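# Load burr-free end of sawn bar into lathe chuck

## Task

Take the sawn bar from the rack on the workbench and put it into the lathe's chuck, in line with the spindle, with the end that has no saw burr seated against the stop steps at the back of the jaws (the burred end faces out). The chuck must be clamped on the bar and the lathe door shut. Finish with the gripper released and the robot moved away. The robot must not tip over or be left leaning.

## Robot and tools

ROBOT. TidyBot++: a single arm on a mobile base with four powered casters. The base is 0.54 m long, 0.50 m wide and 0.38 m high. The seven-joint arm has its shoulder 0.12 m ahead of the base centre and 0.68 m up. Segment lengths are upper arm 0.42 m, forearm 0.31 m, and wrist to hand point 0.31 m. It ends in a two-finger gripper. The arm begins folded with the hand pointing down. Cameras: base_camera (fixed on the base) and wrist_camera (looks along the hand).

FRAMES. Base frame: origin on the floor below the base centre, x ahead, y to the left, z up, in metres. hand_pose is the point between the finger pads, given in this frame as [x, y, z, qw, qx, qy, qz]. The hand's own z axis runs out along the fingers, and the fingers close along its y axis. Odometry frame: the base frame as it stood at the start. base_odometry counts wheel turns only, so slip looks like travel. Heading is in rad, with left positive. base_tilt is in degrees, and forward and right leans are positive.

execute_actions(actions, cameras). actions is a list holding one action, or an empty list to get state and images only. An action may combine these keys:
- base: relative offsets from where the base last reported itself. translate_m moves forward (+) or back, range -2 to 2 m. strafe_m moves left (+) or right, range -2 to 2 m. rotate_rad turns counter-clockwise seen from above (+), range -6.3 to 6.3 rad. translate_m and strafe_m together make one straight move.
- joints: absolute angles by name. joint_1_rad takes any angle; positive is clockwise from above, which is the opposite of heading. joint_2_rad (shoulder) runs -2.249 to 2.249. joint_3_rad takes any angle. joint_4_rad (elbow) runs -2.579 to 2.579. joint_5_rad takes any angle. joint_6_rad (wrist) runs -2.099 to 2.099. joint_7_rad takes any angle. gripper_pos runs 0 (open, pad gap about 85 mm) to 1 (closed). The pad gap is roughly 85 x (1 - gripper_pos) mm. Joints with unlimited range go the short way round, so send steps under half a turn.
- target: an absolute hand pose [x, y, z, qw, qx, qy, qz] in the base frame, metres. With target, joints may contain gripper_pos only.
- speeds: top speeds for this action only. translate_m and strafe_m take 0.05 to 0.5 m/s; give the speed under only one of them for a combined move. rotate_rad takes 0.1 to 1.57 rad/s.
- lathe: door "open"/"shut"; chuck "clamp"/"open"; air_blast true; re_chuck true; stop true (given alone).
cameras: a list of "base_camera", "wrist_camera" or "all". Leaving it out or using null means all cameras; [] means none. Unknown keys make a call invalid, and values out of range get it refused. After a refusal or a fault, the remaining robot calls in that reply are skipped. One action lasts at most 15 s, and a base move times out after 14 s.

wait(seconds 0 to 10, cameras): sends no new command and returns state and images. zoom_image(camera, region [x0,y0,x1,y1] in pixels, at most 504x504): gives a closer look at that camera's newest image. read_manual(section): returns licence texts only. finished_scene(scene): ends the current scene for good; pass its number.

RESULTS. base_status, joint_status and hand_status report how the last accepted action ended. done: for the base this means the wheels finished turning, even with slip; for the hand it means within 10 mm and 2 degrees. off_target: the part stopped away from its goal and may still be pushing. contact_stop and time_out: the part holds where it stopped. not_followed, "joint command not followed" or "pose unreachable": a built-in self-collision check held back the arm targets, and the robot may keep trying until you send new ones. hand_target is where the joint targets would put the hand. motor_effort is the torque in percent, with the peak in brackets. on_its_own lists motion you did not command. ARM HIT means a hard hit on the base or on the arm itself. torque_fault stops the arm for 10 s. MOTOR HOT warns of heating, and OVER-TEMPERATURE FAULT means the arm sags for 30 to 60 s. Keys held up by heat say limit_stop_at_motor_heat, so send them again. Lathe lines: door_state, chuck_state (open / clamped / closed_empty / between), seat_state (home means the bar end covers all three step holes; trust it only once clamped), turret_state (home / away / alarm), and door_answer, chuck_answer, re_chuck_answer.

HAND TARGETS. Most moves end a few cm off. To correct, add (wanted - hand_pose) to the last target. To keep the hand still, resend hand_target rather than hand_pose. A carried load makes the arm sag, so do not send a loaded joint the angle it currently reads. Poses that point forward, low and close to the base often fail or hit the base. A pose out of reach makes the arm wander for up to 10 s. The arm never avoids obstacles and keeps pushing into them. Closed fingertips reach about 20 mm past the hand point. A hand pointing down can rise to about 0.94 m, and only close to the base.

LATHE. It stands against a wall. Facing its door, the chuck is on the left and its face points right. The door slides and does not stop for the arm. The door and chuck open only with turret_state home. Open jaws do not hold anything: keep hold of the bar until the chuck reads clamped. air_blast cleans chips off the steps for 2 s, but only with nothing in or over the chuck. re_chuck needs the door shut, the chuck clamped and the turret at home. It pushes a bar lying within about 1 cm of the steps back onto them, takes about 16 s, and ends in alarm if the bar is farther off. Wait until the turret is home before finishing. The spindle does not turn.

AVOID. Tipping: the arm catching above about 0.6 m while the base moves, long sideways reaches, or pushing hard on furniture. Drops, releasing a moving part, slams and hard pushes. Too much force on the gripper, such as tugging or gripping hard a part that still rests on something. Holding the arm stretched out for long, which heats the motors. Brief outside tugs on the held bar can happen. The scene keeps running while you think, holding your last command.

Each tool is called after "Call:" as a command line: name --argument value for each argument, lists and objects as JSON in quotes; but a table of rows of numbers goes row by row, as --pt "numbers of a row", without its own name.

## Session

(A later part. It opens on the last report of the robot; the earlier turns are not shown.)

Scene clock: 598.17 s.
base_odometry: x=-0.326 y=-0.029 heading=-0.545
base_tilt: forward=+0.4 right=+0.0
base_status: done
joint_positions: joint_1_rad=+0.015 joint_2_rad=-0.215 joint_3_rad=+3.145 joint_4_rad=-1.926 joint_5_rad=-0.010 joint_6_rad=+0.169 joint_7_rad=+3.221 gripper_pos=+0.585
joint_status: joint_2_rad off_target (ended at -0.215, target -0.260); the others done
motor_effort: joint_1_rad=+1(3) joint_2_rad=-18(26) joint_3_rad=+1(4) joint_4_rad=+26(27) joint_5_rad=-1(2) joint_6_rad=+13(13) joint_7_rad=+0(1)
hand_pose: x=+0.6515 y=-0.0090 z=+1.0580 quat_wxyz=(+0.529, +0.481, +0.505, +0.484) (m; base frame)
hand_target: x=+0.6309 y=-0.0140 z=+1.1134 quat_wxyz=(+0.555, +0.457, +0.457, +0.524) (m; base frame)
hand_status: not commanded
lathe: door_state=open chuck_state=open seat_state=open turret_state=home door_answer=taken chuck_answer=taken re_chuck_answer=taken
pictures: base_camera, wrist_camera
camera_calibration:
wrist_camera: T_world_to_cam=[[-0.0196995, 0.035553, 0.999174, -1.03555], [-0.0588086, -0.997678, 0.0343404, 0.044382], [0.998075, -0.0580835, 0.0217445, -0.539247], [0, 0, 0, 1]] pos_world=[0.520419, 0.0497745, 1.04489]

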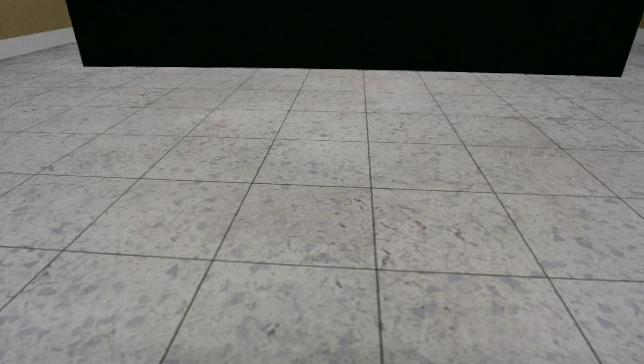

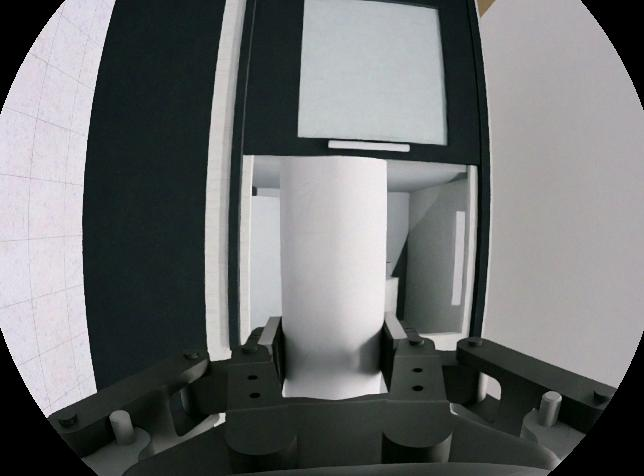

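Call:
execute_actions --actions '[{"base": {"translate_m": 0.85, "strafe_m": -0.25}, "joints": {"joint_1_rad": -0.55}, "lathe": {"air_blast": true}}]' --cameras '["wrist_camera", "base_camera"]'

Call:
zoom_image --camera "wrist_camera" --region '[200, 0, 560, 360]'

Scene clock: 647.80 s.
base_odometry: x=+0.272 y=-0.684 heading=-0.545
base_tilt: forward=+0.3 right=+0.0
base_status: done
joint_positions: joint_1_rad=-0.525 joint_2_rad=-0.230 joint_3_rad=+3.140 joint_4_rad=-1.929 joint_5_rad=-0.010 joint_6_rad=+0.175 joint_7_rad=+3.220 gripper_pos=+0.585
joint_status: all done
motor_effort: joint_1_rad=+0(3) joint_2_rad=-17(20) joint_3_rad=+1(4) joint_4_rad=+26(27) joint_5_rad=-1(1) joint_6_rad=+13(14) joint_7_rad=+0(1)
hand_pose: x=+0.5739 y=+0.2653 z=+1.0659 quat_wxyz=(+0.383, +0.324, +0.609, +0.614) (m; base frame)
hand_target: x=+0.5549 y=+0.2688 z=+1.1134 quat_wxyz=(+0.382, +0.308, +0.568, +0.661) (m; base frame)
hand_status: not commanded
lathe: door_state=open chuck_state=open seat_state=open turret_state=home door_answer=taken chuck_answer=taken re_chuck_answer=taken
pictures: base_camera, wrist_camera
camera_calibration:
wrist_camera: T_world_to_cam=[[-0.0507605, 0.0111469, 0.998649, -1.0299], [0.465477, -0.884425, 0.0335317, -0.0169617], [0.883603, 0.46655, 0.0397052, -0.538697], [0, 0, 0, 1]] pos_world=[0.431612, 0.247808, 1.05047]

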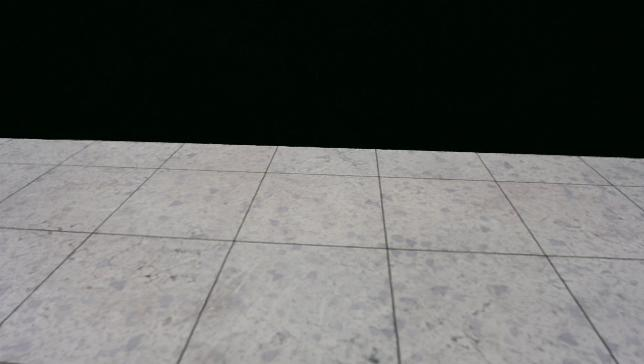

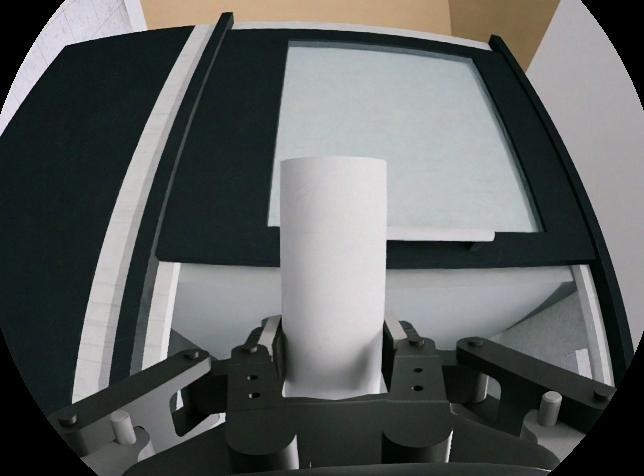

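Scaled by 1.400.

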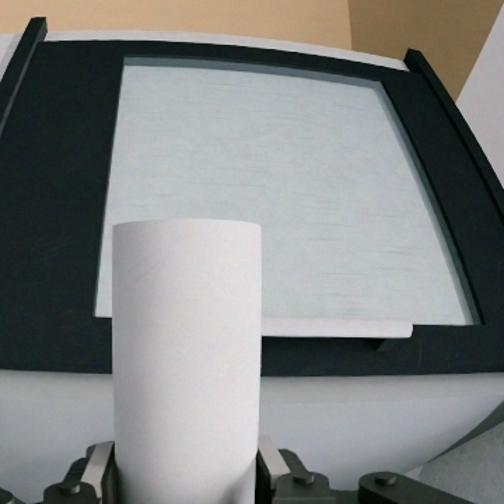

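Call:
execute_actions --actions '[{"joints": {"joint_1_rad": -0.05}, "lathe": {"air_blast": true}}]' --cameras '["wrist_camera"]'

Call:
zoom_image --camera "wrist_camera" --region '[200, 0, 560, 360]'

Scene clock: 677.73 s.
base_odometry: x=+0.272 y=-0.684 heading=-0.545
base_tilt: forward=+0.4 right=+0.0
base_status: not commanded
joint_positions: joint_1_rad=-0.074 joint_2_rad=-0.230 joint_3_rad=+3.142 joint_4_rad=-1.929 joint_5_rad=-0.010 joint_6_rad=+0.175 joint_7_rad=+3.220 gripper_pos=+0.585
joint_status: all done
motor_effort: joint_1_rad=+1(2) joint_2_rad=-17(18) joint_3_rad=+1(3) joint_4_rad=+27(27) joint_5_rad=-1(1) joint_6_rad=+13(13) joint_7_rad=+0(1)
hand_pose: x=+0.6441 y=+0.0397 z=+1.0660 quat_wxyz=(+0.510, +0.453, +0.521, +0.513) (m; base frame)
hand_target: x=+0.6304 y=+0.0270 z=+1.1134 quat_wxyz=(+0.534, +0.439, +0.474, +0.545) (m; base frame)
hand_status: not commanded
lathe: door_state=open chuck_state=open seat_state=open turret_state=home door_answer=taken chuck_answer=taken re_chuck_answer=taken
pictures: wrist_camera
camera_calibration:
wrist_camera: T_world_to_cam=[[-0.0407519, 0.031644, 0.998668, -1.03111], [0.0323914, -0.998931, 0.0329741, 0.0350218], [0.998644, 0.033692, 0.0396833, -0.552389], [0, 0, 0, 1]] pos_world=[0.508486, 0.0862239, 1.0505]

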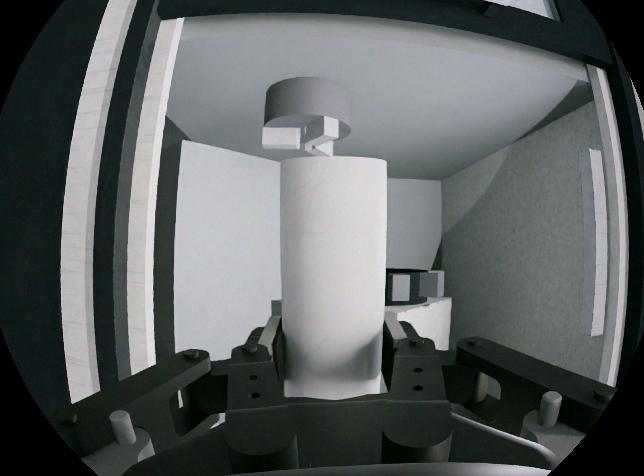

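Scaled by 1.400.

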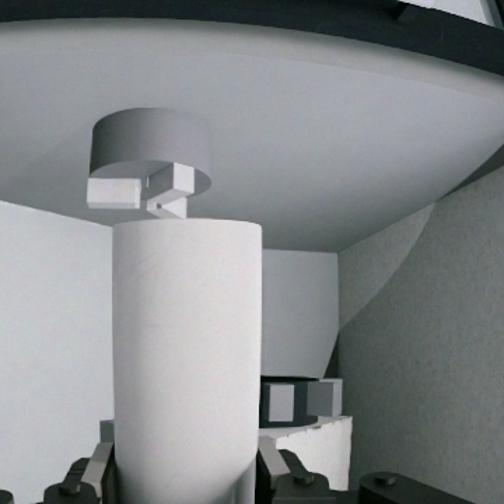

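Call:
execute_actions --actions '[{"lathe": {"air_blast": true}}]' --cameras '[]'

Call:
wait --seconds 2.5 --cameras '[]'

Call:
execute_actions --actions '[{"lathe": {"air_blast": true}}]' --cameras '[]'

Call:
wait --seconds 2.5 --cameras '[]'

Call:
execute_actions --actions '[{"lathe": {"air_blast": true}}]' --cameras '[]'

Call:
wait --seconds 2.5 --cameras '["wrist_camera"]'

Call:
zoom_image --camera "wrist_camera" --region '[250, 60, 370, 170]'

Scene clock: 715.73 s.
base_odometry: x=+0.272 y=-0.684 heading=-0.545
base_tilt: forward=+0.3 right=+0.1
base_status: not commanded
joint_positions: joint_1_rad=-0.074 joint_2_rad=-0.230 joint_3_rad=+3.142 joint_4_rad=-1.929 joint_5_rad=-0.010 joint_6_rad=+0.175 joint_7_rad=+3.220 gripper_pos=+0.585
joint_status: not commanded
motor_effort: joint_1_rad=+1(1) joint_2_rad=-17(17) joint_3_rad=+1(1) joint_4_rad=+26(26) joint_5_rad=-1(1) joint_6_rad=+13(13) joint_7_rad=+0(1)
hand_pose: x=+0.6441 y=+0.0397 z=+1.0660 quat_wxyz=(+0.510, +0.453, +0.521, +0.513) (m; base frame)
hand_target: x=+0.6304 y=+0.0270 z=+1.1134 quat_wxyz=(+0.534, +0.439, +0.474, +0.545) (m; base frame)
hand_status: not commanded
lathe: door_state=open chuck_state=open seat_state=open turret_state=home door_answer=taken chuck_answer=taken re_chuck_answer=taken
pictures: none
No camera images: "cameras" was empty.

Scene clock: 718.23 s.
base_odometry: x=+0.272 y=-0.684 heading=-0.545
base_tilt: forward=+0.4 right=+0.0
base_status: not commanded
joint_positions: joint_1_rad=-0.074 joint_2_rad=-0.230 joint_3_rad=+3.142 joint_4_rad=-1.929 joint_5_rad=-0.010 joint_6_rad=+0.175 joint_7_rad=+3.220 gripper_pos=+0.585
joint_status: not commanded
motor_effort: joint_1_rad=+0(1) joint_2_rad=-17(17) joint_3_rad=+1(1) joint_4_rad=+26(26) joint_5_rad=-1(1) joint_6_rad=+13(13) joint_7_rad=+0(1)
hand_pose: x=+0.6441 y=+0.0397 z=+1.0660 quat_wxyz=(+0.510, +0.453, +0.521, +0.513) (m; base frame)
hand_target: x=+0.6304 y=+0.0270 z=+1.1134 quat_wxyz=(+0.534, +0.439, +0.474, +0.545) (m; base frame)
hand_status: not commanded
wait: 2.50 s; at rest by 0.27 s
lathe: door_state=open chuck_state=open seat_state=open turret_state=home door_answer=taken chuck_answer=taken re_chuck_answer=taken
pictures: none
No camera images: "cameras" was empty.

Scene clock: 718.53 s.
base_odometry: x=+0.272 y=-0.684 heading=-0.545
base_tilt: forward=+0.4 right=+0.0
base_status: not commanded
joint_positions: joint_1_rad=-0.074 joint_2_rad=-0.230 joint_3_rad=+3.142 joint_4_rad=-1.929 joint_5_rad=-0.010 joint_6_rad=+0.175 joint_7_rad=+3.220 gripper_pos=+0.585
joint_status: not commanded
motor_effort: joint_1_rad=+0(1) joint_2_rad=-17(17) joint_3_rad=+1(1) joint_4_rad=+26(26) joint_5_rad=-1(1) joint_6_rad=+13(13) joint_7_rad=+0(0)
hand_pose: x=+0.6441 y=+0.0397 z=+1.0660 quat_wxyz=(+0.510, +0.453, +0.521, +0.513) (m; base frame)
hand_target: x=+0.6304 y=+0.0270 z=+1.1134 quat_wxyz=(+0.534, +0.439, +0.474, +0.545) (m; base frame)
hand_status: not commanded
lathe: door_state=open chuck_state=open seat_state=open turret_state=home door_answer=taken chuck_answer=taken re_chuck_answer=taken
pictures: none
No camera images: "cameras" was empty.

Scene clock: 721.03 s.
base_odometry: x=+0.272 y=-0.684 heading=-0.545
base_tilt: forward=+0.4 right=+0.0
base_status: not commanded
joint_positions: joint_1_rad=-0.074 joint_2_rad=-0.230 joint_3_rad=+3.142 joint_4_rad=-1.929 joint_5_rad=-0.010 joint_6_rad=+0.175 joint_7_rad=+3.220 gripper_pos=+0.585
joint_status: not commanded
motor_effort: joint_1_rad=+1(1) joint_2_rad=-17(17) joint_3_rad=+1(1) joint_4_rad=+26(26) joint_5_rad=-1(1) joint_6_rad=+13(13) joint_7_rad=+0(0)
hand_pose: x=+0.6441 y=+0.0397 z=+1.0660 quat_wxyz=(+0.510, +0.453, +0.521, +0.513) (m; base frame)
hand_target: x=+0.6304 y=+0.0270 z=+1.1134 quat_wxyz=(+0.534, +0.439, +0.474, +0.545) (m; base frame)
hand_status: not commanded
wait: 2.50 s; at rest by 0.27 s
lathe: door_state=open chuck_state=open seat_state=open turret_state=home door_answer=taken chuck_answer=taken re_chuck_answer=taken
pictures: none
No camera images: "cameras" was empty.

Scene clock: 721.33 s.
base_odometry: x=+0.272 y=-0.684 heading=-0.545
base_tilt: forward=+0.4 right=+0.0
base_status: not commanded
joint_positions: joint_1_rad=-0.074 joint_2_rad=-0.230 joint_3_rad=+3.142 joint_4_rad=-1.929 joint_5_rad=-0.010 joint_6_rad=+0.175 joint_7_rad=+3.220 gripper_pos=+0.585
joint_status: not commanded
motor_effort: joint_1_rad=+0(1) joint_2_rad=-17(17) joint_3_rad=+1(2) joint_4_rad=+25(26) joint_5_rad=-1(1) joint_6_rad=+13(13) joint_7_rad=+0(0)
hand_pose: x=+0.6441 y=+0.0397 z=+1.0660 quat_wxyz=(+0.510, +0.453, +0.521, +0.513) (m; base frame)
hand_target: x=+0.6304 y=+0.0270 z=+1.1134 quat_wxyz=(+0.534, +0.439, +0.474, +0.545) (m; base frame)
hand_status: not commanded
lathe: door_state=open chuck_state=open seat_state=open turret_state=home door_answer=taken chuck_answer=taken re_chuck_answer=taken
pictures: none
No camera images: "cameras" was empty.

Scene clock: 723.83 s.
base_odometry: x=+0.272 y=-0.684 heading=-0.545
base_tilt: forward=+0.4 right=+0.1
base_status: not commanded
joint_positions: joint_1_rad=-0.074 joint_2_rad=-0.230 joint_3_rad=+3.142 joint_4_rad=-1.929 joint_5_rad=-0.010 joint_6_rad=+0.175 joint_7_rad=+3.220 gripper_pos=+0.585
joint_status: not commanded
motor_effort: joint_1_rad=+1(1) joint_2_rad=-17(17) joint_3_rad=+1(2) joint_4_rad=+26(26) joint_5_rad=-1(1) joint_6_rad=+13(13) joint_7_rad=+0(0)
hand_pose: x=+0.6441 y=+0.0397 z=+1.0660 quat_wxyz=(+0.510, +0.453, +0.521, +0.513) (m; base frame)
hand_target: x=+0.6304 y=+0.0270 z=+1.1134 quat_wxyz=(+0.534, +0.439, +0.474, +0.545) (m; base frame)
hand_status: not commanded
wait: 2.50 s; at rest by 0.27 s
lathe: door_state=open chuck_state=open seat_state=open turret_state=home door_answer=taken chuck_answer=taken re_chuck_answer=taken
pictures: wrist_camera
camera_calibration:
wrist_camera: T_world_to_cam=[[-0.0407519, 0.031644, 0.998668, -1.03111], [0.0323914, -0.998931, 0.0329741, 0.0350218], [0.998644, 0.033692, 0.0396833, -0.552389], [0, 0, 0, 1]] pos_world=[0.508486, 0.0862239, 1.0505]

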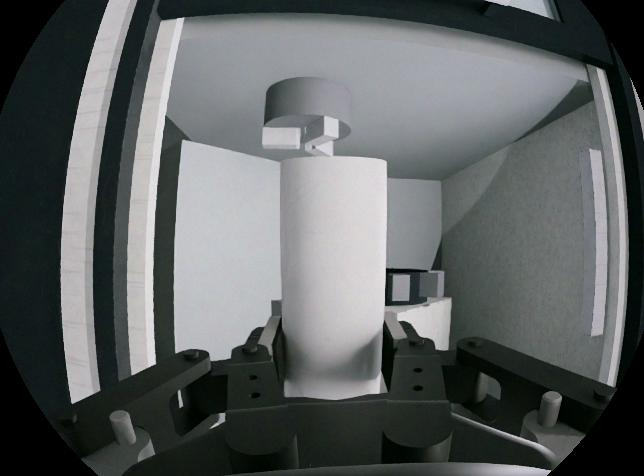

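Scaled by 4.200.

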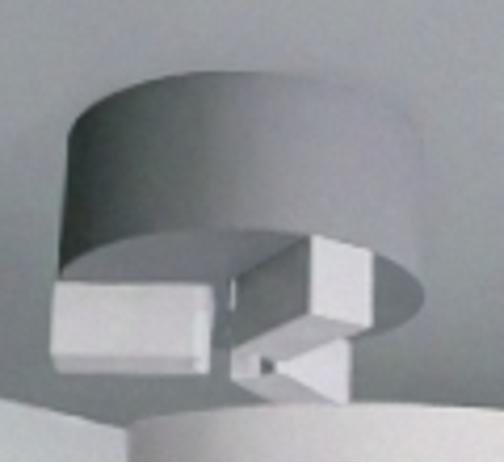

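Call:
execute_actions --actions '[{"base": {"translate_m": 0.58, "strafe_m": -0.23}, "joints": {"joint_1_rad": -0.45}}]' --cameras '["wrist_camera", "base_camera"]'

Call:
zoom_image --camera "wrist_camera" --region '[200, 0, 440, 170]'

Scene clock: 736.87 s.
base_odometry: x=+0.648 y=-1.181 heading=-0.545
base_tilt: forward=+0.4 right=+0.0
base_status: done
joint_positions: joint_1_rad=-0.424 joint_2_rad=-0.228 joint_3_rad=+3.140 joint_4_rad=-1.930 joint_5_rad=-0.010 joint_6_rad=+0.176 joint_7_rad=+3.220 gripper_pos=+0.585
joint_status: all done
motor_effort: joint_1_rad=+1(3) joint_2_rad=-17(20) joint_3_rad=+1(4) joint_4_rad=+26(27) joint_5_rad=-1(2) joint_6_rad=+13(13) joint_7_rad=+0(1)
hand_pose: x=+0.5993 y=+0.2186 z=+1.0641 quat_wxyz=(+0.413, +0.355, +0.593, +0.593) (m; base frame)
hand_target: x=+0.5795 y=+0.2240 z=+1.1134 quat_wxyz=(+0.415, +0.336, +0.552, +0.641) (m; base frame)
hand_status: not commanded
lathe: door_state=open chuck_state=open seat_state=open turret_state=home door_answer=taken chuck_answer=taken re_chuck_answer=taken
pictures: base_camera, wrist_camera
camera_calibration:
wrist_camera: T_world_to_cam=[[-0.0467809, 0.0170231, 0.99876, -1.03005], [0.374288, -0.926714, 0.0333264, -0.0058662], [0.926132, 0.375383, 0.0369809, -0.54191], [0, 0, 0, 1]] pos_world=[0.455889, 0.215522, 1.04901]

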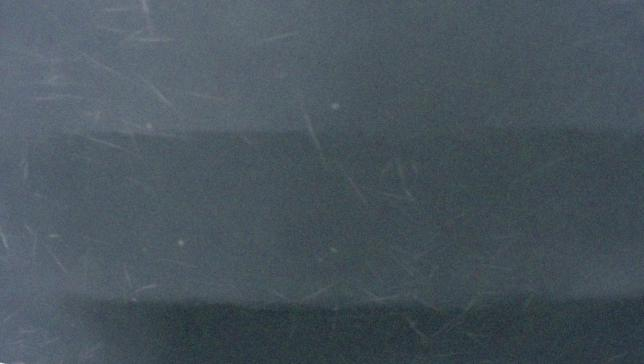

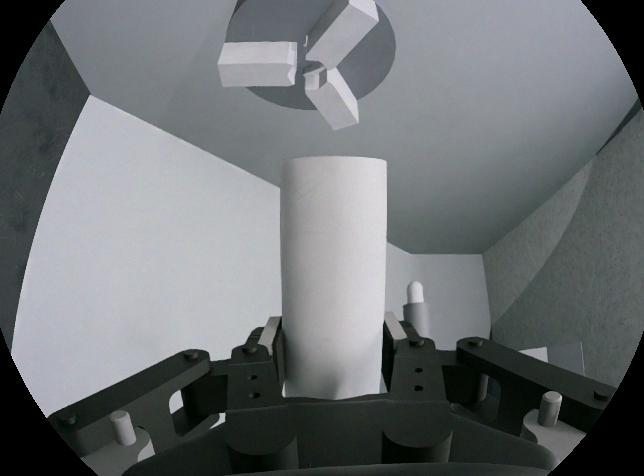

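Scaled by 2.100.

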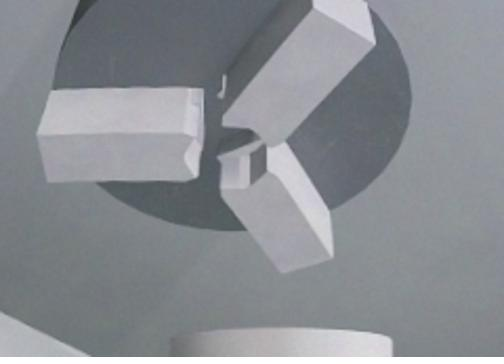

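Call:
zoom_image --camera "wrist_camera" --region '[270, 20, 360, 110]'

Scaled by 5.600.

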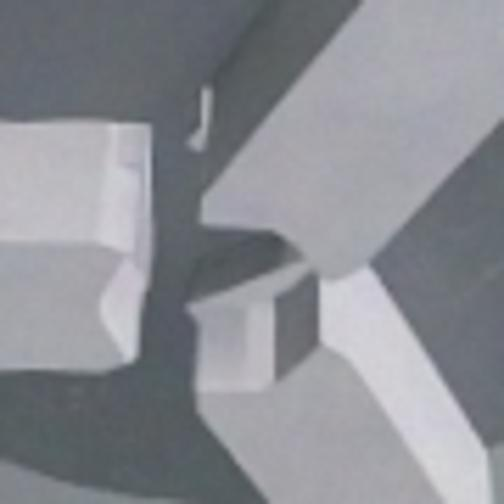

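Call:
execute_actions --actions '[{"base": {"translate_m": 0.07, "strafe_m": 0.10, "rotate_rad": -0.028}, "joints": {"joint_4_rad": -1.943}}]' --cameras '["wrist_camera"]'

Call:
zoom_image --camera "wrist_camera" --region '[200, 0, 440, 170]'

Call:
zoom_image --camera "wrist_camera" --region '[260, 10, 350, 100]'

Scene clock: 784.63 s.
base_odometry: x=+0.760 y=-1.132 heading=-0.573
base_tilt: forward=+0.4 right=+0.1
base_status: done
joint_positions: joint_1_rad=-0.431 joint_2_rad=-0.228 joint_3_rad=+3.144 joint_4_rad=-1.960 joint_5_rad=-0.010 joint_6_rad=+0.178 joint_7_rad=+3.220 gripper_pos=+0.585
joint_status: all done
motor_effort: joint_1_rad=+0(2) joint_2_rad=-17(20) joint_3_rad=+1(3) joint_4_rad=+26(28) joint_5_rad=-1(1) joint_6_rad=+13(14) joint_7_rad=+0(1)
hand_pose: x=+0.5979 y=+0.2190 z=+1.0463 quat_wxyz=(+0.406, +0.360, +0.602, +0.586) (m; base frame)
hand_target: x=+0.5799 y=+0.2242 z=+1.0960 quat_wxyz=(+0.410, +0.341, +0.561, +0.633) (m; base frame)
hand_status: not commanded
lathe: door_state=open chuck_state=open seat_state=open turret_state=home door_answer=taken chuck_answer=taken re_chuck_answer=taken
pictures: wrist_camera
camera_calibration:
wrist_camera: T_world_to_cam=[[-0.0211439, 0.0275647, 0.999396, -1.03068], [0.377384, -0.92545, 0.0335093, -0.00670166], [0.925815, 0.377865, 0.00916516, -0.511377], [0, 0, 0, 1]] pos_world=[0.454177, 0.21544, 1.03497]

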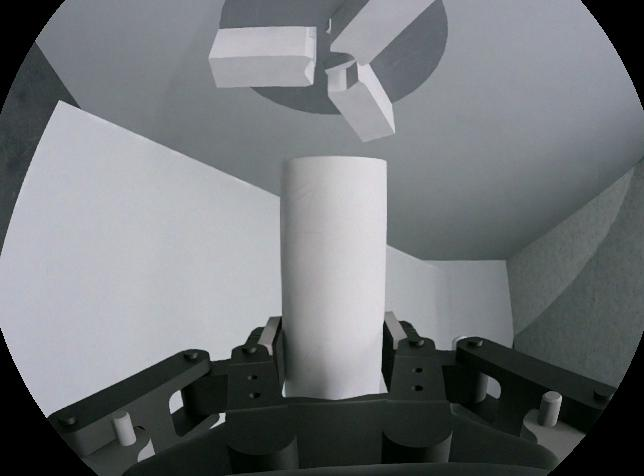

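Scaled by 2.100.

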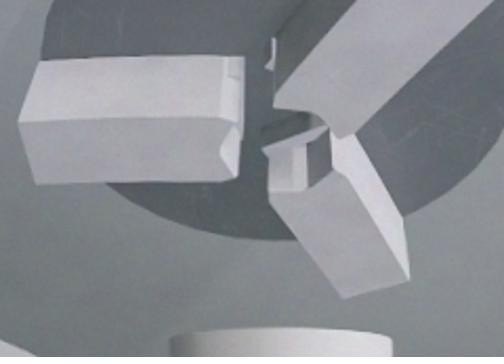

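Scaled by 5.600.

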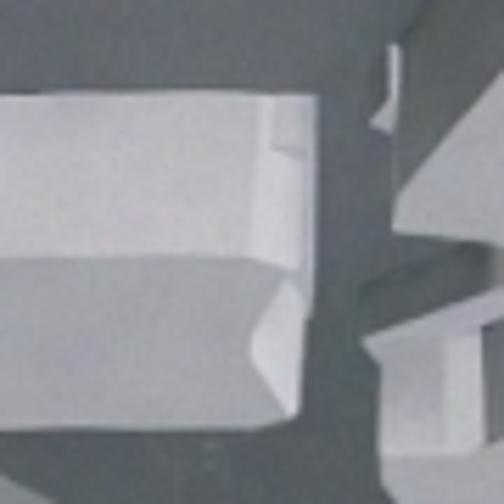

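Call:
execute_actions --actions '[{"base": {"translate_m": 0.012, "strafe_m": 0.31}, "joints": {"joint_1_rad": 0.01}, "speeds": {"strafe_m": 0.3}}]' --cameras '["wrist_camera"]'

Call:
zoom_image --camera "wrist_camera" --region '[220, 40, 480, 240]'

Scene clock: 813.00 s.
base_odometry: x=+0.938 y=-0.878 heading=-0.573
base_tilt: forward=+0.3 right=+0.0
base_status: done
joint_positions: joint_1_rad=-0.015 joint_2_rad=-0.229 joint_3_rad=+3.143 joint_4_rad=-1.960 joint_5_rad=-0.010 joint_6_rad=+0.178 joint_7_rad=+3.220 gripper_pos=+0.585
joint_status: all done
motor_effort: joint_1_rad=+0(2) joint_2_rad=-17(18) joint_3_rad=+1(3) joint_4_rad=+26(26) joint_5_rad=-1(2) joint_6_rad=+13(13) joint_7_rad=-1(1)
hand_pose: x=+0.6452 y=+0.0080 z=+1.0469 quat_wxyz=(+0.518, +0.476, +0.515, +0.490) (m; base frame)
hand_target: x=+0.6315 y=-0.0038 z=+1.0960 quat_wxyz=(+0.543, +0.460, +0.469, +0.523) (m; base frame)
hand_status: not commanded
lathe: door_state=open chuck_state=open seat_state=open turret_state=home door_answer=taken chuck_answer=taken re_chuck_answer=taken
pictures: wrist_camera
camera_calibration:
wrist_camera: T_world_to_cam=[[-0.00927422, 0.0340041, 0.999379, -1.03207], [-0.0267511, -0.999072, 0.0337454, 0.041229], [0.999599, -0.0264215, 0.0101753, -0.520831], [0, 0, 0, 1]] pos_world=[0.512154, 0.0625243, 1.03534]

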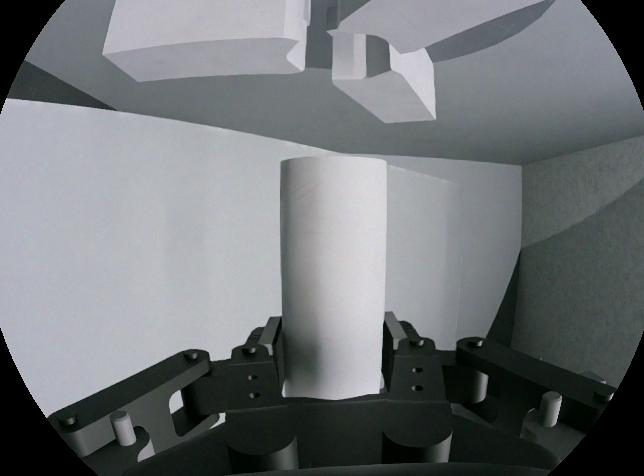

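Scaled by 1.938.

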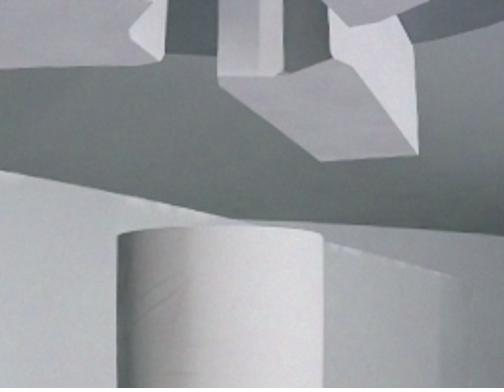

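Call:
zoom_image --camera "wrist_camera" --region '[270, 0, 430, 120]'

Scaled by 3.150.

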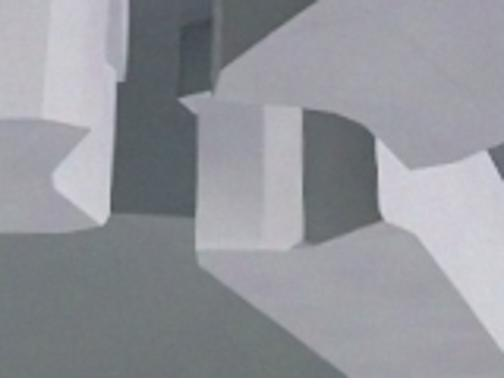

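Call:
execute_actions --actions '[{"base": {"strafe_m": 0.02}, "joints": {"joint_1_rad": 0.022, "joint_7_rad": 3.136}, "speeds": {"strafe_m": 0.1}}]' --cameras '["wrist_camera"]'

Call:
zoom_image --camera "wrist_camera" --region '[260, 20, 420, 180]'

Scene clock: 893.67 s.
base_odometry: x=+0.950 y=-0.861 heading=-0.573
base_tilt: forward=+0.4 right=+0.0
base_status: done
joint_positions: joint_1_rad=+0.003 joint_2_rad=-0.229 joint_3_rad=+3.139 joint_4_rad=-1.960 joint_5_rad=-0.010 joint_6_rad=+0.178 joint_7_rad=+3.181 gripper_pos=+0.585
joint_status: all done
motor_effort: joint_1_rad=+1(2) joint_2_rad=-17(18) joint_3_rad=+1(4) joint_4_rad=+26(27) joint_5_rad=-1(1) joint_6_rad=+13(13) joint_7_rad=+0(1)
hand_pose: x=+0.6452 y=+0.0004 z=+1.0469 quat_wxyz=(+0.512, +0.489, +0.502, +0.496) (m; base frame)
hand_target: x=+0.6315 y=-0.0099 z=+1.0960 quat_wxyz=(+0.538, +0.471, +0.458, +0.529) (m; base frame)
hand_status: not commanded
lathe: door_state=open chuck_state=open seat_state=open turret_state=home door_answer=taken chuck_answer=taken re_chuck_answer=taken
pictures: wrist_camera
camera_calibration:
wrist_camera: T_world_to_cam=[[-0.008887, -0.00402564, 0.999952, -1.03264], [-0.0411138, -0.999145, -0.00438778, 0.0828121], [0.999115, -0.0411509, 0.00871389, -0.519203], [0, 0, 0, 1]] pos_world=[0.512971, 0.0572186, 1.03748]

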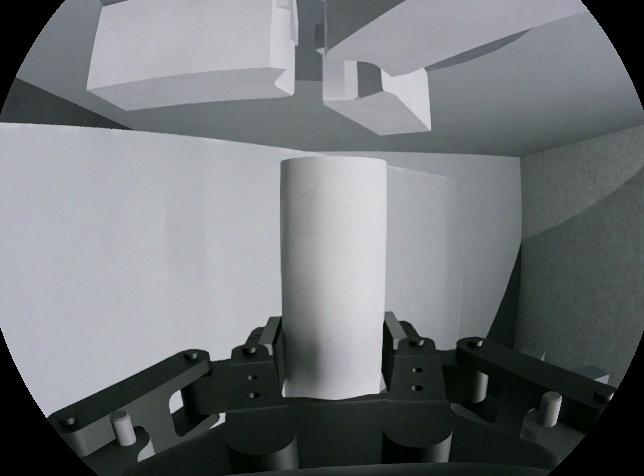

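Scaled by 3.150.

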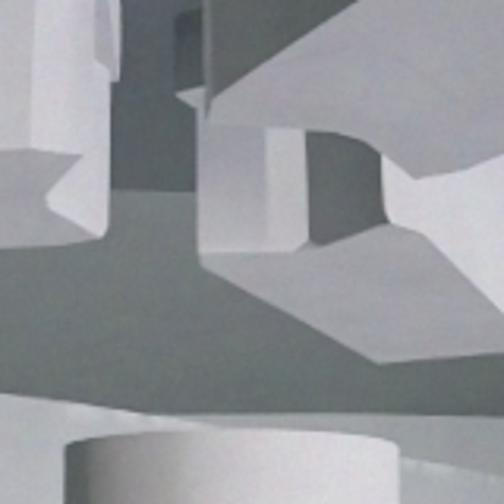

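Call:
execute_actions --actions '[{"base": {"strafe_m": 0.02, "translate_m": 0.006}, "speeds": {"strafe_m": 0.1}}]' --cameras '["wrist_camera"]'

Call:
zoom_image --camera "wrist_camera" --region '[260, 20, 420, 180]'

Scene clock: 931.70 s.
base_odometry: x=+0.965 y=-0.848 heading=-0.573
base_tilt: forward=+0.4 right=+0.0
base_status: done
joint_positions: joint_1_rad=+0.005 joint_2_rad=-0.229 joint_3_rad=+3.137 joint_4_rad=-1.960 joint_5_rad=-0.010 joint_6_rad=+0.178 joint_7_rad=+3.181 gripper_pos=+0.585
joint_status: not commanded
motor_effort: joint_1_rad=+1(2) joint_2_rad=-17(18) joint_3_rad=+2(4) joint_4_rad=+26(27) joint_5_rad=-1(1) joint_6_rad=+13(13) joint_7_rad=+0(1)
hand_pose: x=+0.6450 y=+0.0007 z=+1.0471 quat_wxyz=(+0.513, +0.489, +0.502, +0.496) (m; base frame)
hand_target: x=+0.6315 y=-0.0099 z=+1.0960 quat_wxyz=(+0.538, +0.471, +0.458, +0.529) (m; base frame)
hand_status: not commanded
lathe: door_state=open chuck_state=open seat_state=open turret_state=home door_answer=taken chuck_answer=taken re_chuck_answer=taken
pictures: wrist_camera
camera_calibration:
wrist_camera: T_world_to_cam=[[-0.00932839, -0.00348718, 0.99995, -1.03255], [-0.0407641, -0.999161, -0.00386471, 0.0824146], [0.999125, -0.0407981, 0.00917842, -0.519537], [0, 0, 0, 1]] pos_world=[0.51281, 0.0575487, 1.03759]

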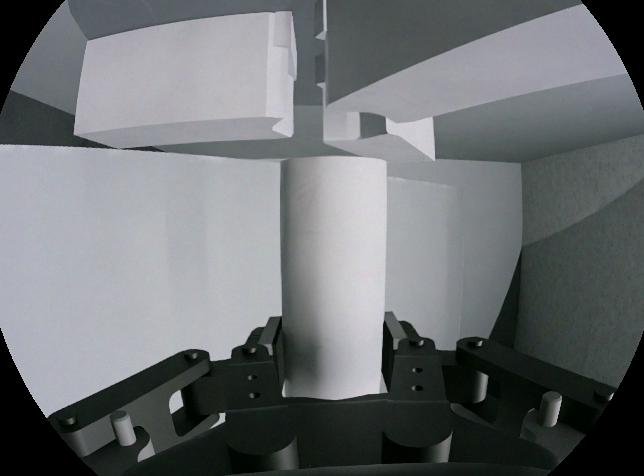

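Scaled by 3.150.

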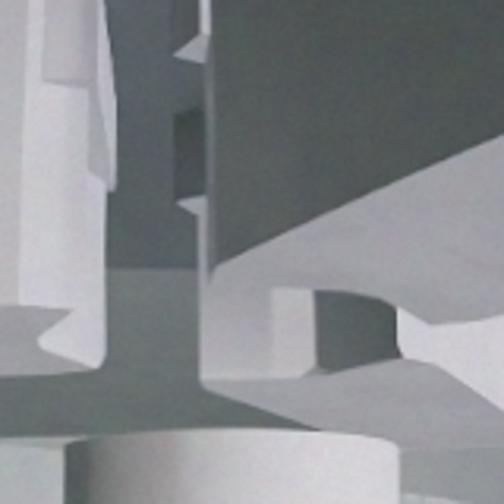

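Call:
execute_actions --actions '[{"base": {"strafe_m": 0.010, "translate_m": 0.0035}, "speeds": {"strafe_m": 0.05}}]' --cameras '["wrist_camera"]'

Call:
zoom_image --camera "wrist_camera" --region '[250, 60, 410, 220]'

Scene clock: 978.47 s.
base_odometry: x=+0.974 y=-0.841 heading=-0.573
base_tilt: forward=+0.4 right=+0.0
base_status: done
joint_positions: joint_1_rad=+0.006 joint_2_rad=-0.229 joint_3_rad=+3.137 joint_4_rad=-1.960 joint_5_rad=-0.010 joint_6_rad=+0.178 joint_7_rad=+3.181 gripper_pos=+0.585
joint_status: not commanded
motor_effort: joint_1_rad=+0(2) joint_2_rad=-17(19) joint_3_rad=+2(3) joint_4_rad=+26(27) joint_5_rad=-1(1) joint_6_rad=+13(13) joint_7_rad=+0(0)
hand_pose: x=+0.6450 y=+0.0006 z=+1.0471 quat_wxyz=(+0.513, +0.489, +0.502, +0.496) (m; base frame)
hand_target: x=+0.6315 y=-0.0099 z=+1.0960 quat_wxyz=(+0.538, +0.471, +0.458, +0.529) (m; base frame)
hand_status: not commanded
lathe: door_state=open chuck_state=open seat_state=open turret_state=home door_answer=taken chuck_answer=taken re_chuck_answer=taken
pictures: wrist_camera
camera_calibration:
wrist_camera: T_world_to_cam=[[-0.00944679, -0.0034707, 0.999949, -1.03254], [-0.0410294, -0.99915, -0.00385554, 0.0824399], [0.999113, -0.0410638, 0.00929636, -0.519615], [0, 0, 0, 1]] pos_world=[0.512783, 0.0574489, 1.03764]

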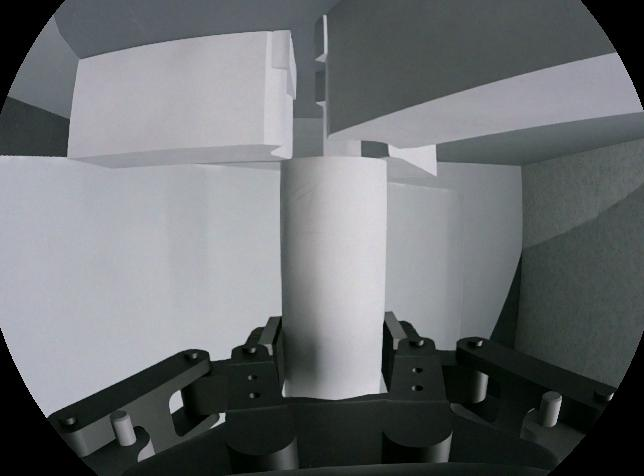

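Scaled by 3.150.

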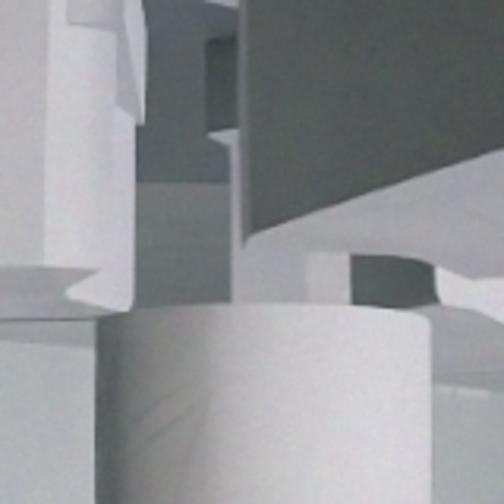

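Call:
zoom_image --camera "wrist_camera" --region '[270, 130, 400, 200]'

Call:
zoom_image --camera "wrist_camera" --region '[260, 100, 340, 170]'

Scaled by 3.877.

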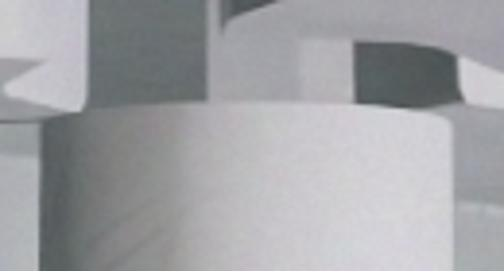

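Scaled by 6.300.

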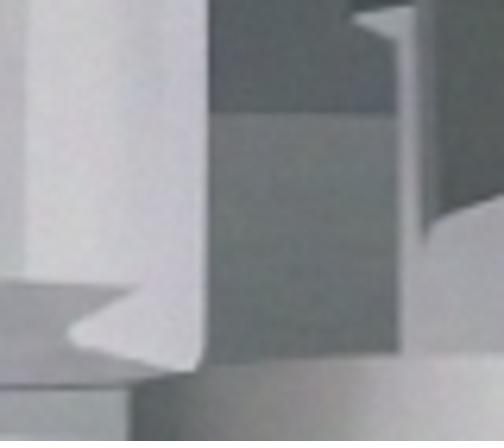

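Call:
zoom_image --camera "wrist_camera" --region '[270, 150, 330, 320]'

Call:
zoom_image --camera "wrist_camera" --region '[350, 150, 410, 320]'

Scaled by 2.965.

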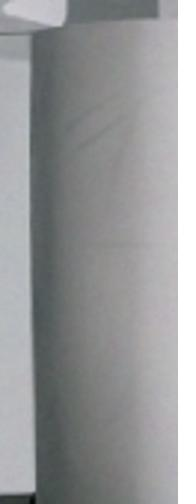

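Scaled by 2.965.

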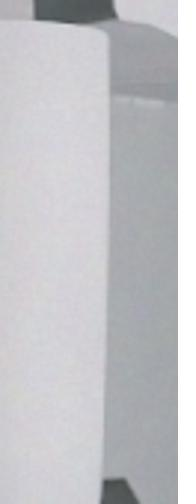

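Call:
execute_actions --actions '[{"base": {"strafe_m": 0.008, "translate_m": -0.002}, "speeds": {"strafe_m": 0.05}}]' --cameras '["wrist_camera"]'

Call:
zoom_image --camera "wrist_camera" --region '[250, 90, 410, 230]'

Scene clock: 1081.20 s.
base_odometry: x=+0.976 y=-0.833 heading=-0.573
base_tilt: forward=+0.4 right=+0.0
base_status: done
joint_positions: joint_1_rad=+0.008 joint_2_rad=-0.229 joint_3_rad=+3.140 joint_4_rad=-1.960 joint_5_rad=-0.010 joint_6_rad=+0.178 joint_7_rad=+3.181 gripper_pos=+0.585
joint_status: not commanded
motor_effort: joint_1_rad=+0(2) joint_2_rad=-17(19) joint_3_rad=+2(4) joint_4_rad=+26(27) joint_5_rad=-1(1) joint_6_rad=+13(13) joint_7_rad=+0(1)
hand_pose: x=+0.6449 y=-0.0020 z=+1.0473 quat_wxyz=(+0.514, +0.490, +0.501, +0.495) (m; base frame)
hand_target: x=+0.6315 y=-0.0099 z=+1.0960 quat_wxyz=(+0.538, +0.471, +0.458, +0.529) (m; base frame)
hand_status: not commanded
lathe: door_state=open chuck_state=open seat_state=open turret_state=home door_answer=taken chuck_answer=taken re_chuck_answer=taken
pictures: wrist_camera
camera_calibration:
wrist_camera: T_world_to_cam=[[-0.00976369, -0.00401926, 0.999944, -1.03248], [-0.04557, -0.998951, -0.00446022, 0.0833931], [0.998913, -0.045611, 0.00957029, -0.519794], [0, 0, 0, 1]] pos_world=[0.512948, 0.0554475, 1.03777]

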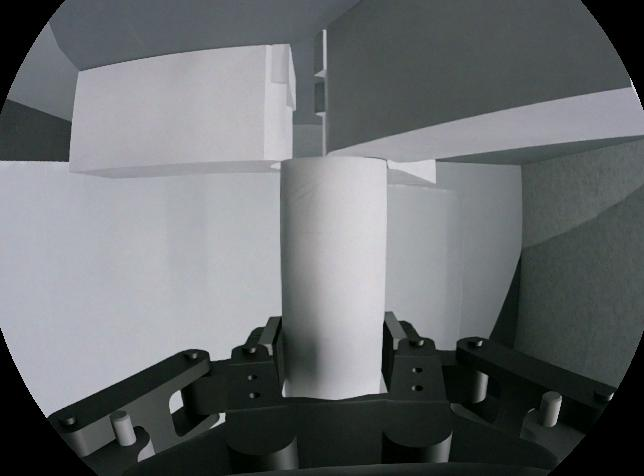

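Scaled by 3.150.

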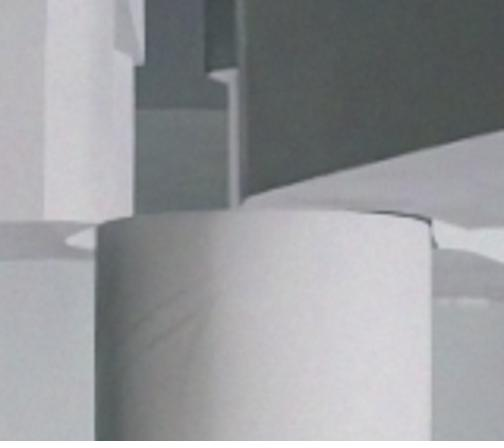

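Call:
execute_actions --actions '[]'

Scene clock: 1115.80 s.
base_odometry: x=+0.976 y=-0.833 heading=-0.573
base_tilt: forward=+0.4 right=+0.0
base_status: done
joint_positions: joint_1_rad=+0.008 joint_2_rad=-0.229 joint_3_rad=+3.140 joint_4_rad=-1.960 joint_5_rad=-0.010 joint_6_rad=+0.178 joint_7_rad=+3.181 gripper_pos=+0.585
joint_status: not commanded
motor_effort: joint_1_rad=+0(2) joint_2_rad=-17(19) joint_3_rad=+1(4) joint_4_rad=+26(27) joint_5_rad=-1(1) joint_6_rad=+13(13) joint_7_rad=+0(1)
hand_pose: x=+0.6449 y=-0.0020 z=+1.0473 quat_wxyz=(+0.514, +0.490, +0.501, +0.495) (m; base frame)
hand_target: x=+0.6315 y=-0.0099 z=+1.0960 quat_wxyz=(+0.538, +0.471, +0.458, +0.529) (m; base frame)
hand_status: not commanded
lathe: door_state=open chuck_state=open seat_state=open turret_state=home door_answer=taken chuck_answer=taken re_chuck_answer=taken
pictures: base_camera, wrist_camera
camera_calibration:
wrist_camera: T_world_to_cam=[[-0.00976369, -0.00401926, 0.999944, -1.03248], [-0.04557, -0.998951, -0.00446022, 0.0833931], [0.998913, -0.045611, 0.00957029, -0.519794], [0, 0, 0, 1]] pos_world=[0.512948, 0.0554475, 1.03777]

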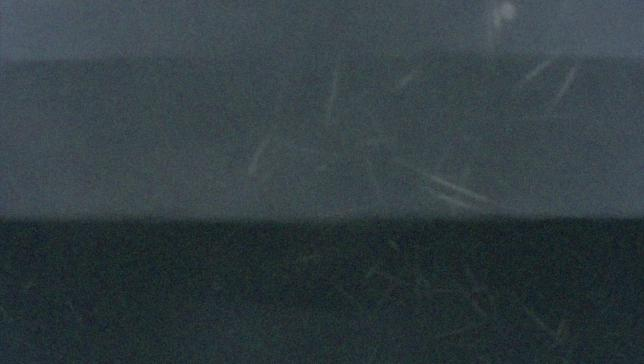

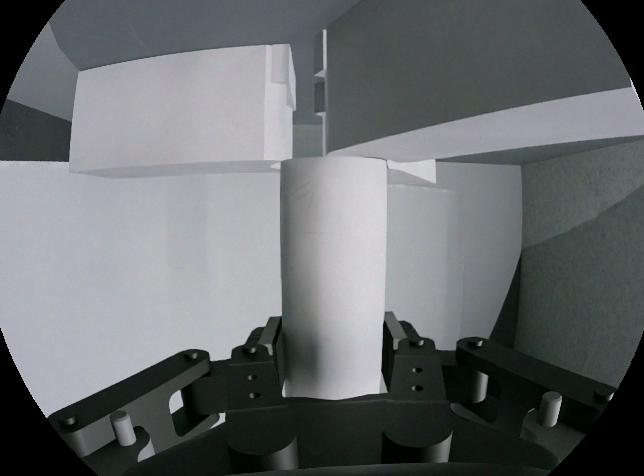

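Call:
zoom_image --camera "wrist_camera" --region '[250, 90, 410, 230]'

Scaled by 3.150.

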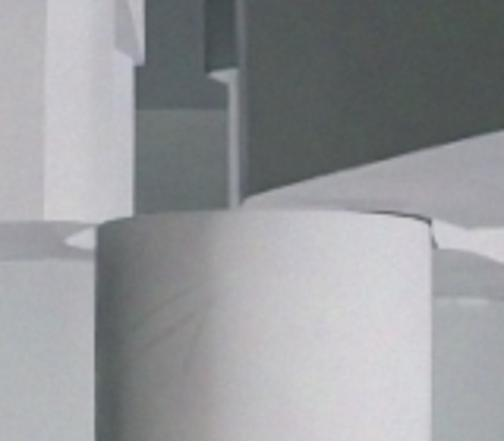

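Call:
execute_actions --actions '[{"base": {"strafe_m": 0.008}, "speeds": {"strafe_m": 0.05}}]' --cameras '["wrist_camera"]'

Call:
zoom_image --camera "wrist_camera" --region '[250, 90, 410, 230]'

Scene clock: 1129.73 s.
base_odometry: x=+0.981 y=-0.826 heading=-0.573
base_tilt: forward=+0.4 right=+0.0
base_status: done
joint_positions: joint_1_rad=+0.008 joint_2_rad=-0.229 joint_3_rad=+3.139 joint_4_rad=-1.960 joint_5_rad=-0.010 joint_6_rad=+0.178 joint_7_rad=+3.181 gripper_pos=+0.585
joint_status: not commanded
motor_effort: joint_1_rad=+1(2) joint_2_rad=-16(17) joint_3_rad=+2(4) joint_4_rad=+26(27) joint_5_rad=-1(1) joint_6_rad=+13(14) joint_7_rad=+0(1)
hand_pose: x=+0.6449 y=-0.0018 z=+1.0473 quat_wxyz=(+0.514, +0.490, +0.501, +0.495) (m; base frame)
hand_target: x=+0.6315 y=-0.0099 z=+1.0960 quat_wxyz=(+0.538, +0.471, +0.458, +0.529) (m; base frame)
hand_status: not commanded
lathe: door_state=open chuck_state=open seat_state=open turret_state=home door_answer=taken chuck_answer=taken re_chuck_answer=taken
pictures: wrist_camera
camera_calibration:
wrist_camera: T_world_to_cam=[[-0.00982007, -0.00386807, 0.999944, -1.03248], [-0.0452645, -0.998966, -0.00430881, 0.0832532], [0.998927, -0.0453043, 0.00963482, -0.519832], [0, 0, 0, 1]] pos_world=[0.512903, 0.0556228, 1.03779]

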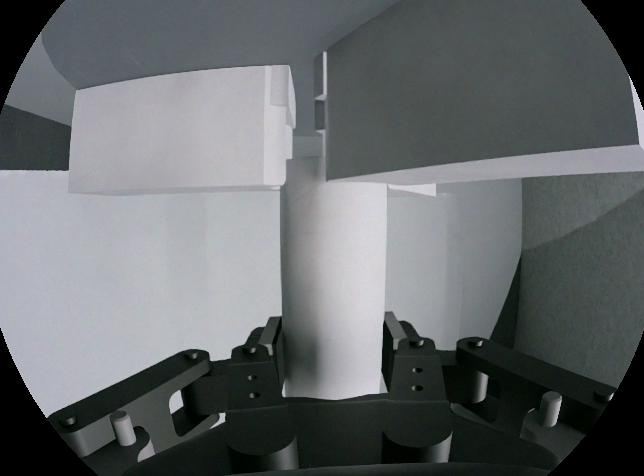

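Scaled by 3.150.

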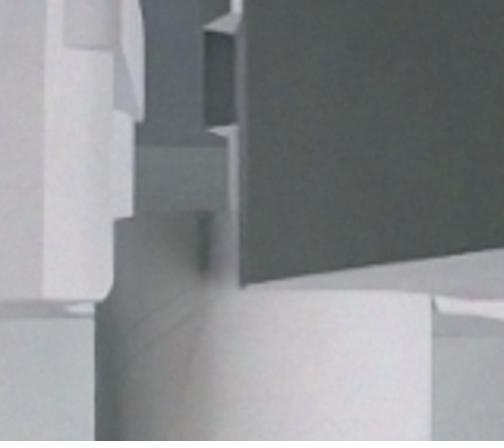

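Call:
execute_actions --actions '[{"base": {"strafe_m": 0.008}, "speeds": {"strafe_m": 0.05}}]' --cameras '["wrist_camera"]'

Call:
zoom_image --camera "wrist_camera" --region '[250, 90, 410, 230]'

Scene clock: 1140.10 s.
base_odometry: x=+0.986 y=-0.820 heading=-0.573
base_tilt: forward=+0.4 right=+0.0
base_status: done
joint_positions: joint_1_rad=+0.008 joint_2_rad=-0.230 joint_3_rad=+3.139 joint_4_rad=-1.960 joint_5_rad=-0.010 joint_6_rad=+0.178 joint_7_rad=+3.181 gripper_pos=+0.585
joint_status: not commanded
motor_effort: joint_1_rad=+1(2) joint_2_rad=-16(17) joint_3_rad=+2(4) joint_4_rad=+27(27) joint_5_rad=-1(2) joint_6_rad=+13(13) joint_7_rad=+0(0)
hand_pose: x=+0.6446 y=-0.0022 z=+1.0477 quat_wxyz=(+0.514, +0.490, +0.501, +0.495) (m; base frame)
hand_target: x=+0.6315 y=-0.0099 z=+1.0960 quat_wxyz=(+0.538, +0.471, +0.458, +0.529) (m; base frame)
hand_status: not commanded
lathe: door_state=open chuck_state=open seat_state=open turret_state=home door_answer=taken chuck_answer=taken re_chuck_answer=taken
pictures: wrist_camera
camera_calibration:
wrist_camera: T_world_to_cam=[[-0.0105287, -0.00392173, 0.999937, -1.03238], [-0.0459877, -0.998932, -0.00440201, 0.0834019], [0.998887, -0.0460311, 0.0103371, -0.520285], [0, 0, 0, 1]] pos_world=[0.512671, 0.0553149, 1.03806]

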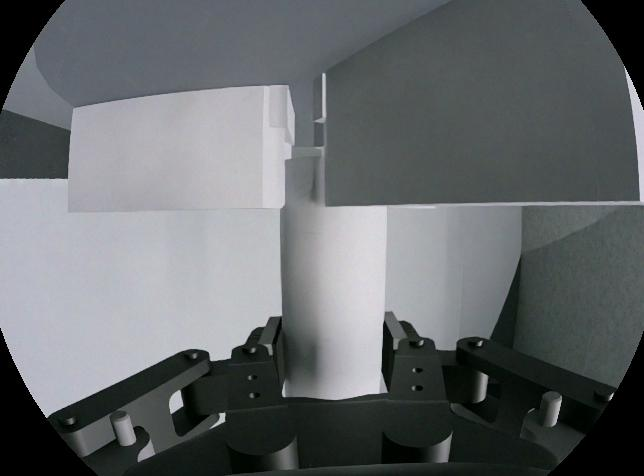

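Scaled by 3.150.

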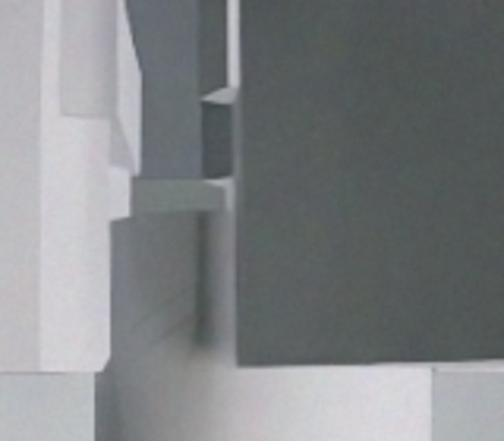

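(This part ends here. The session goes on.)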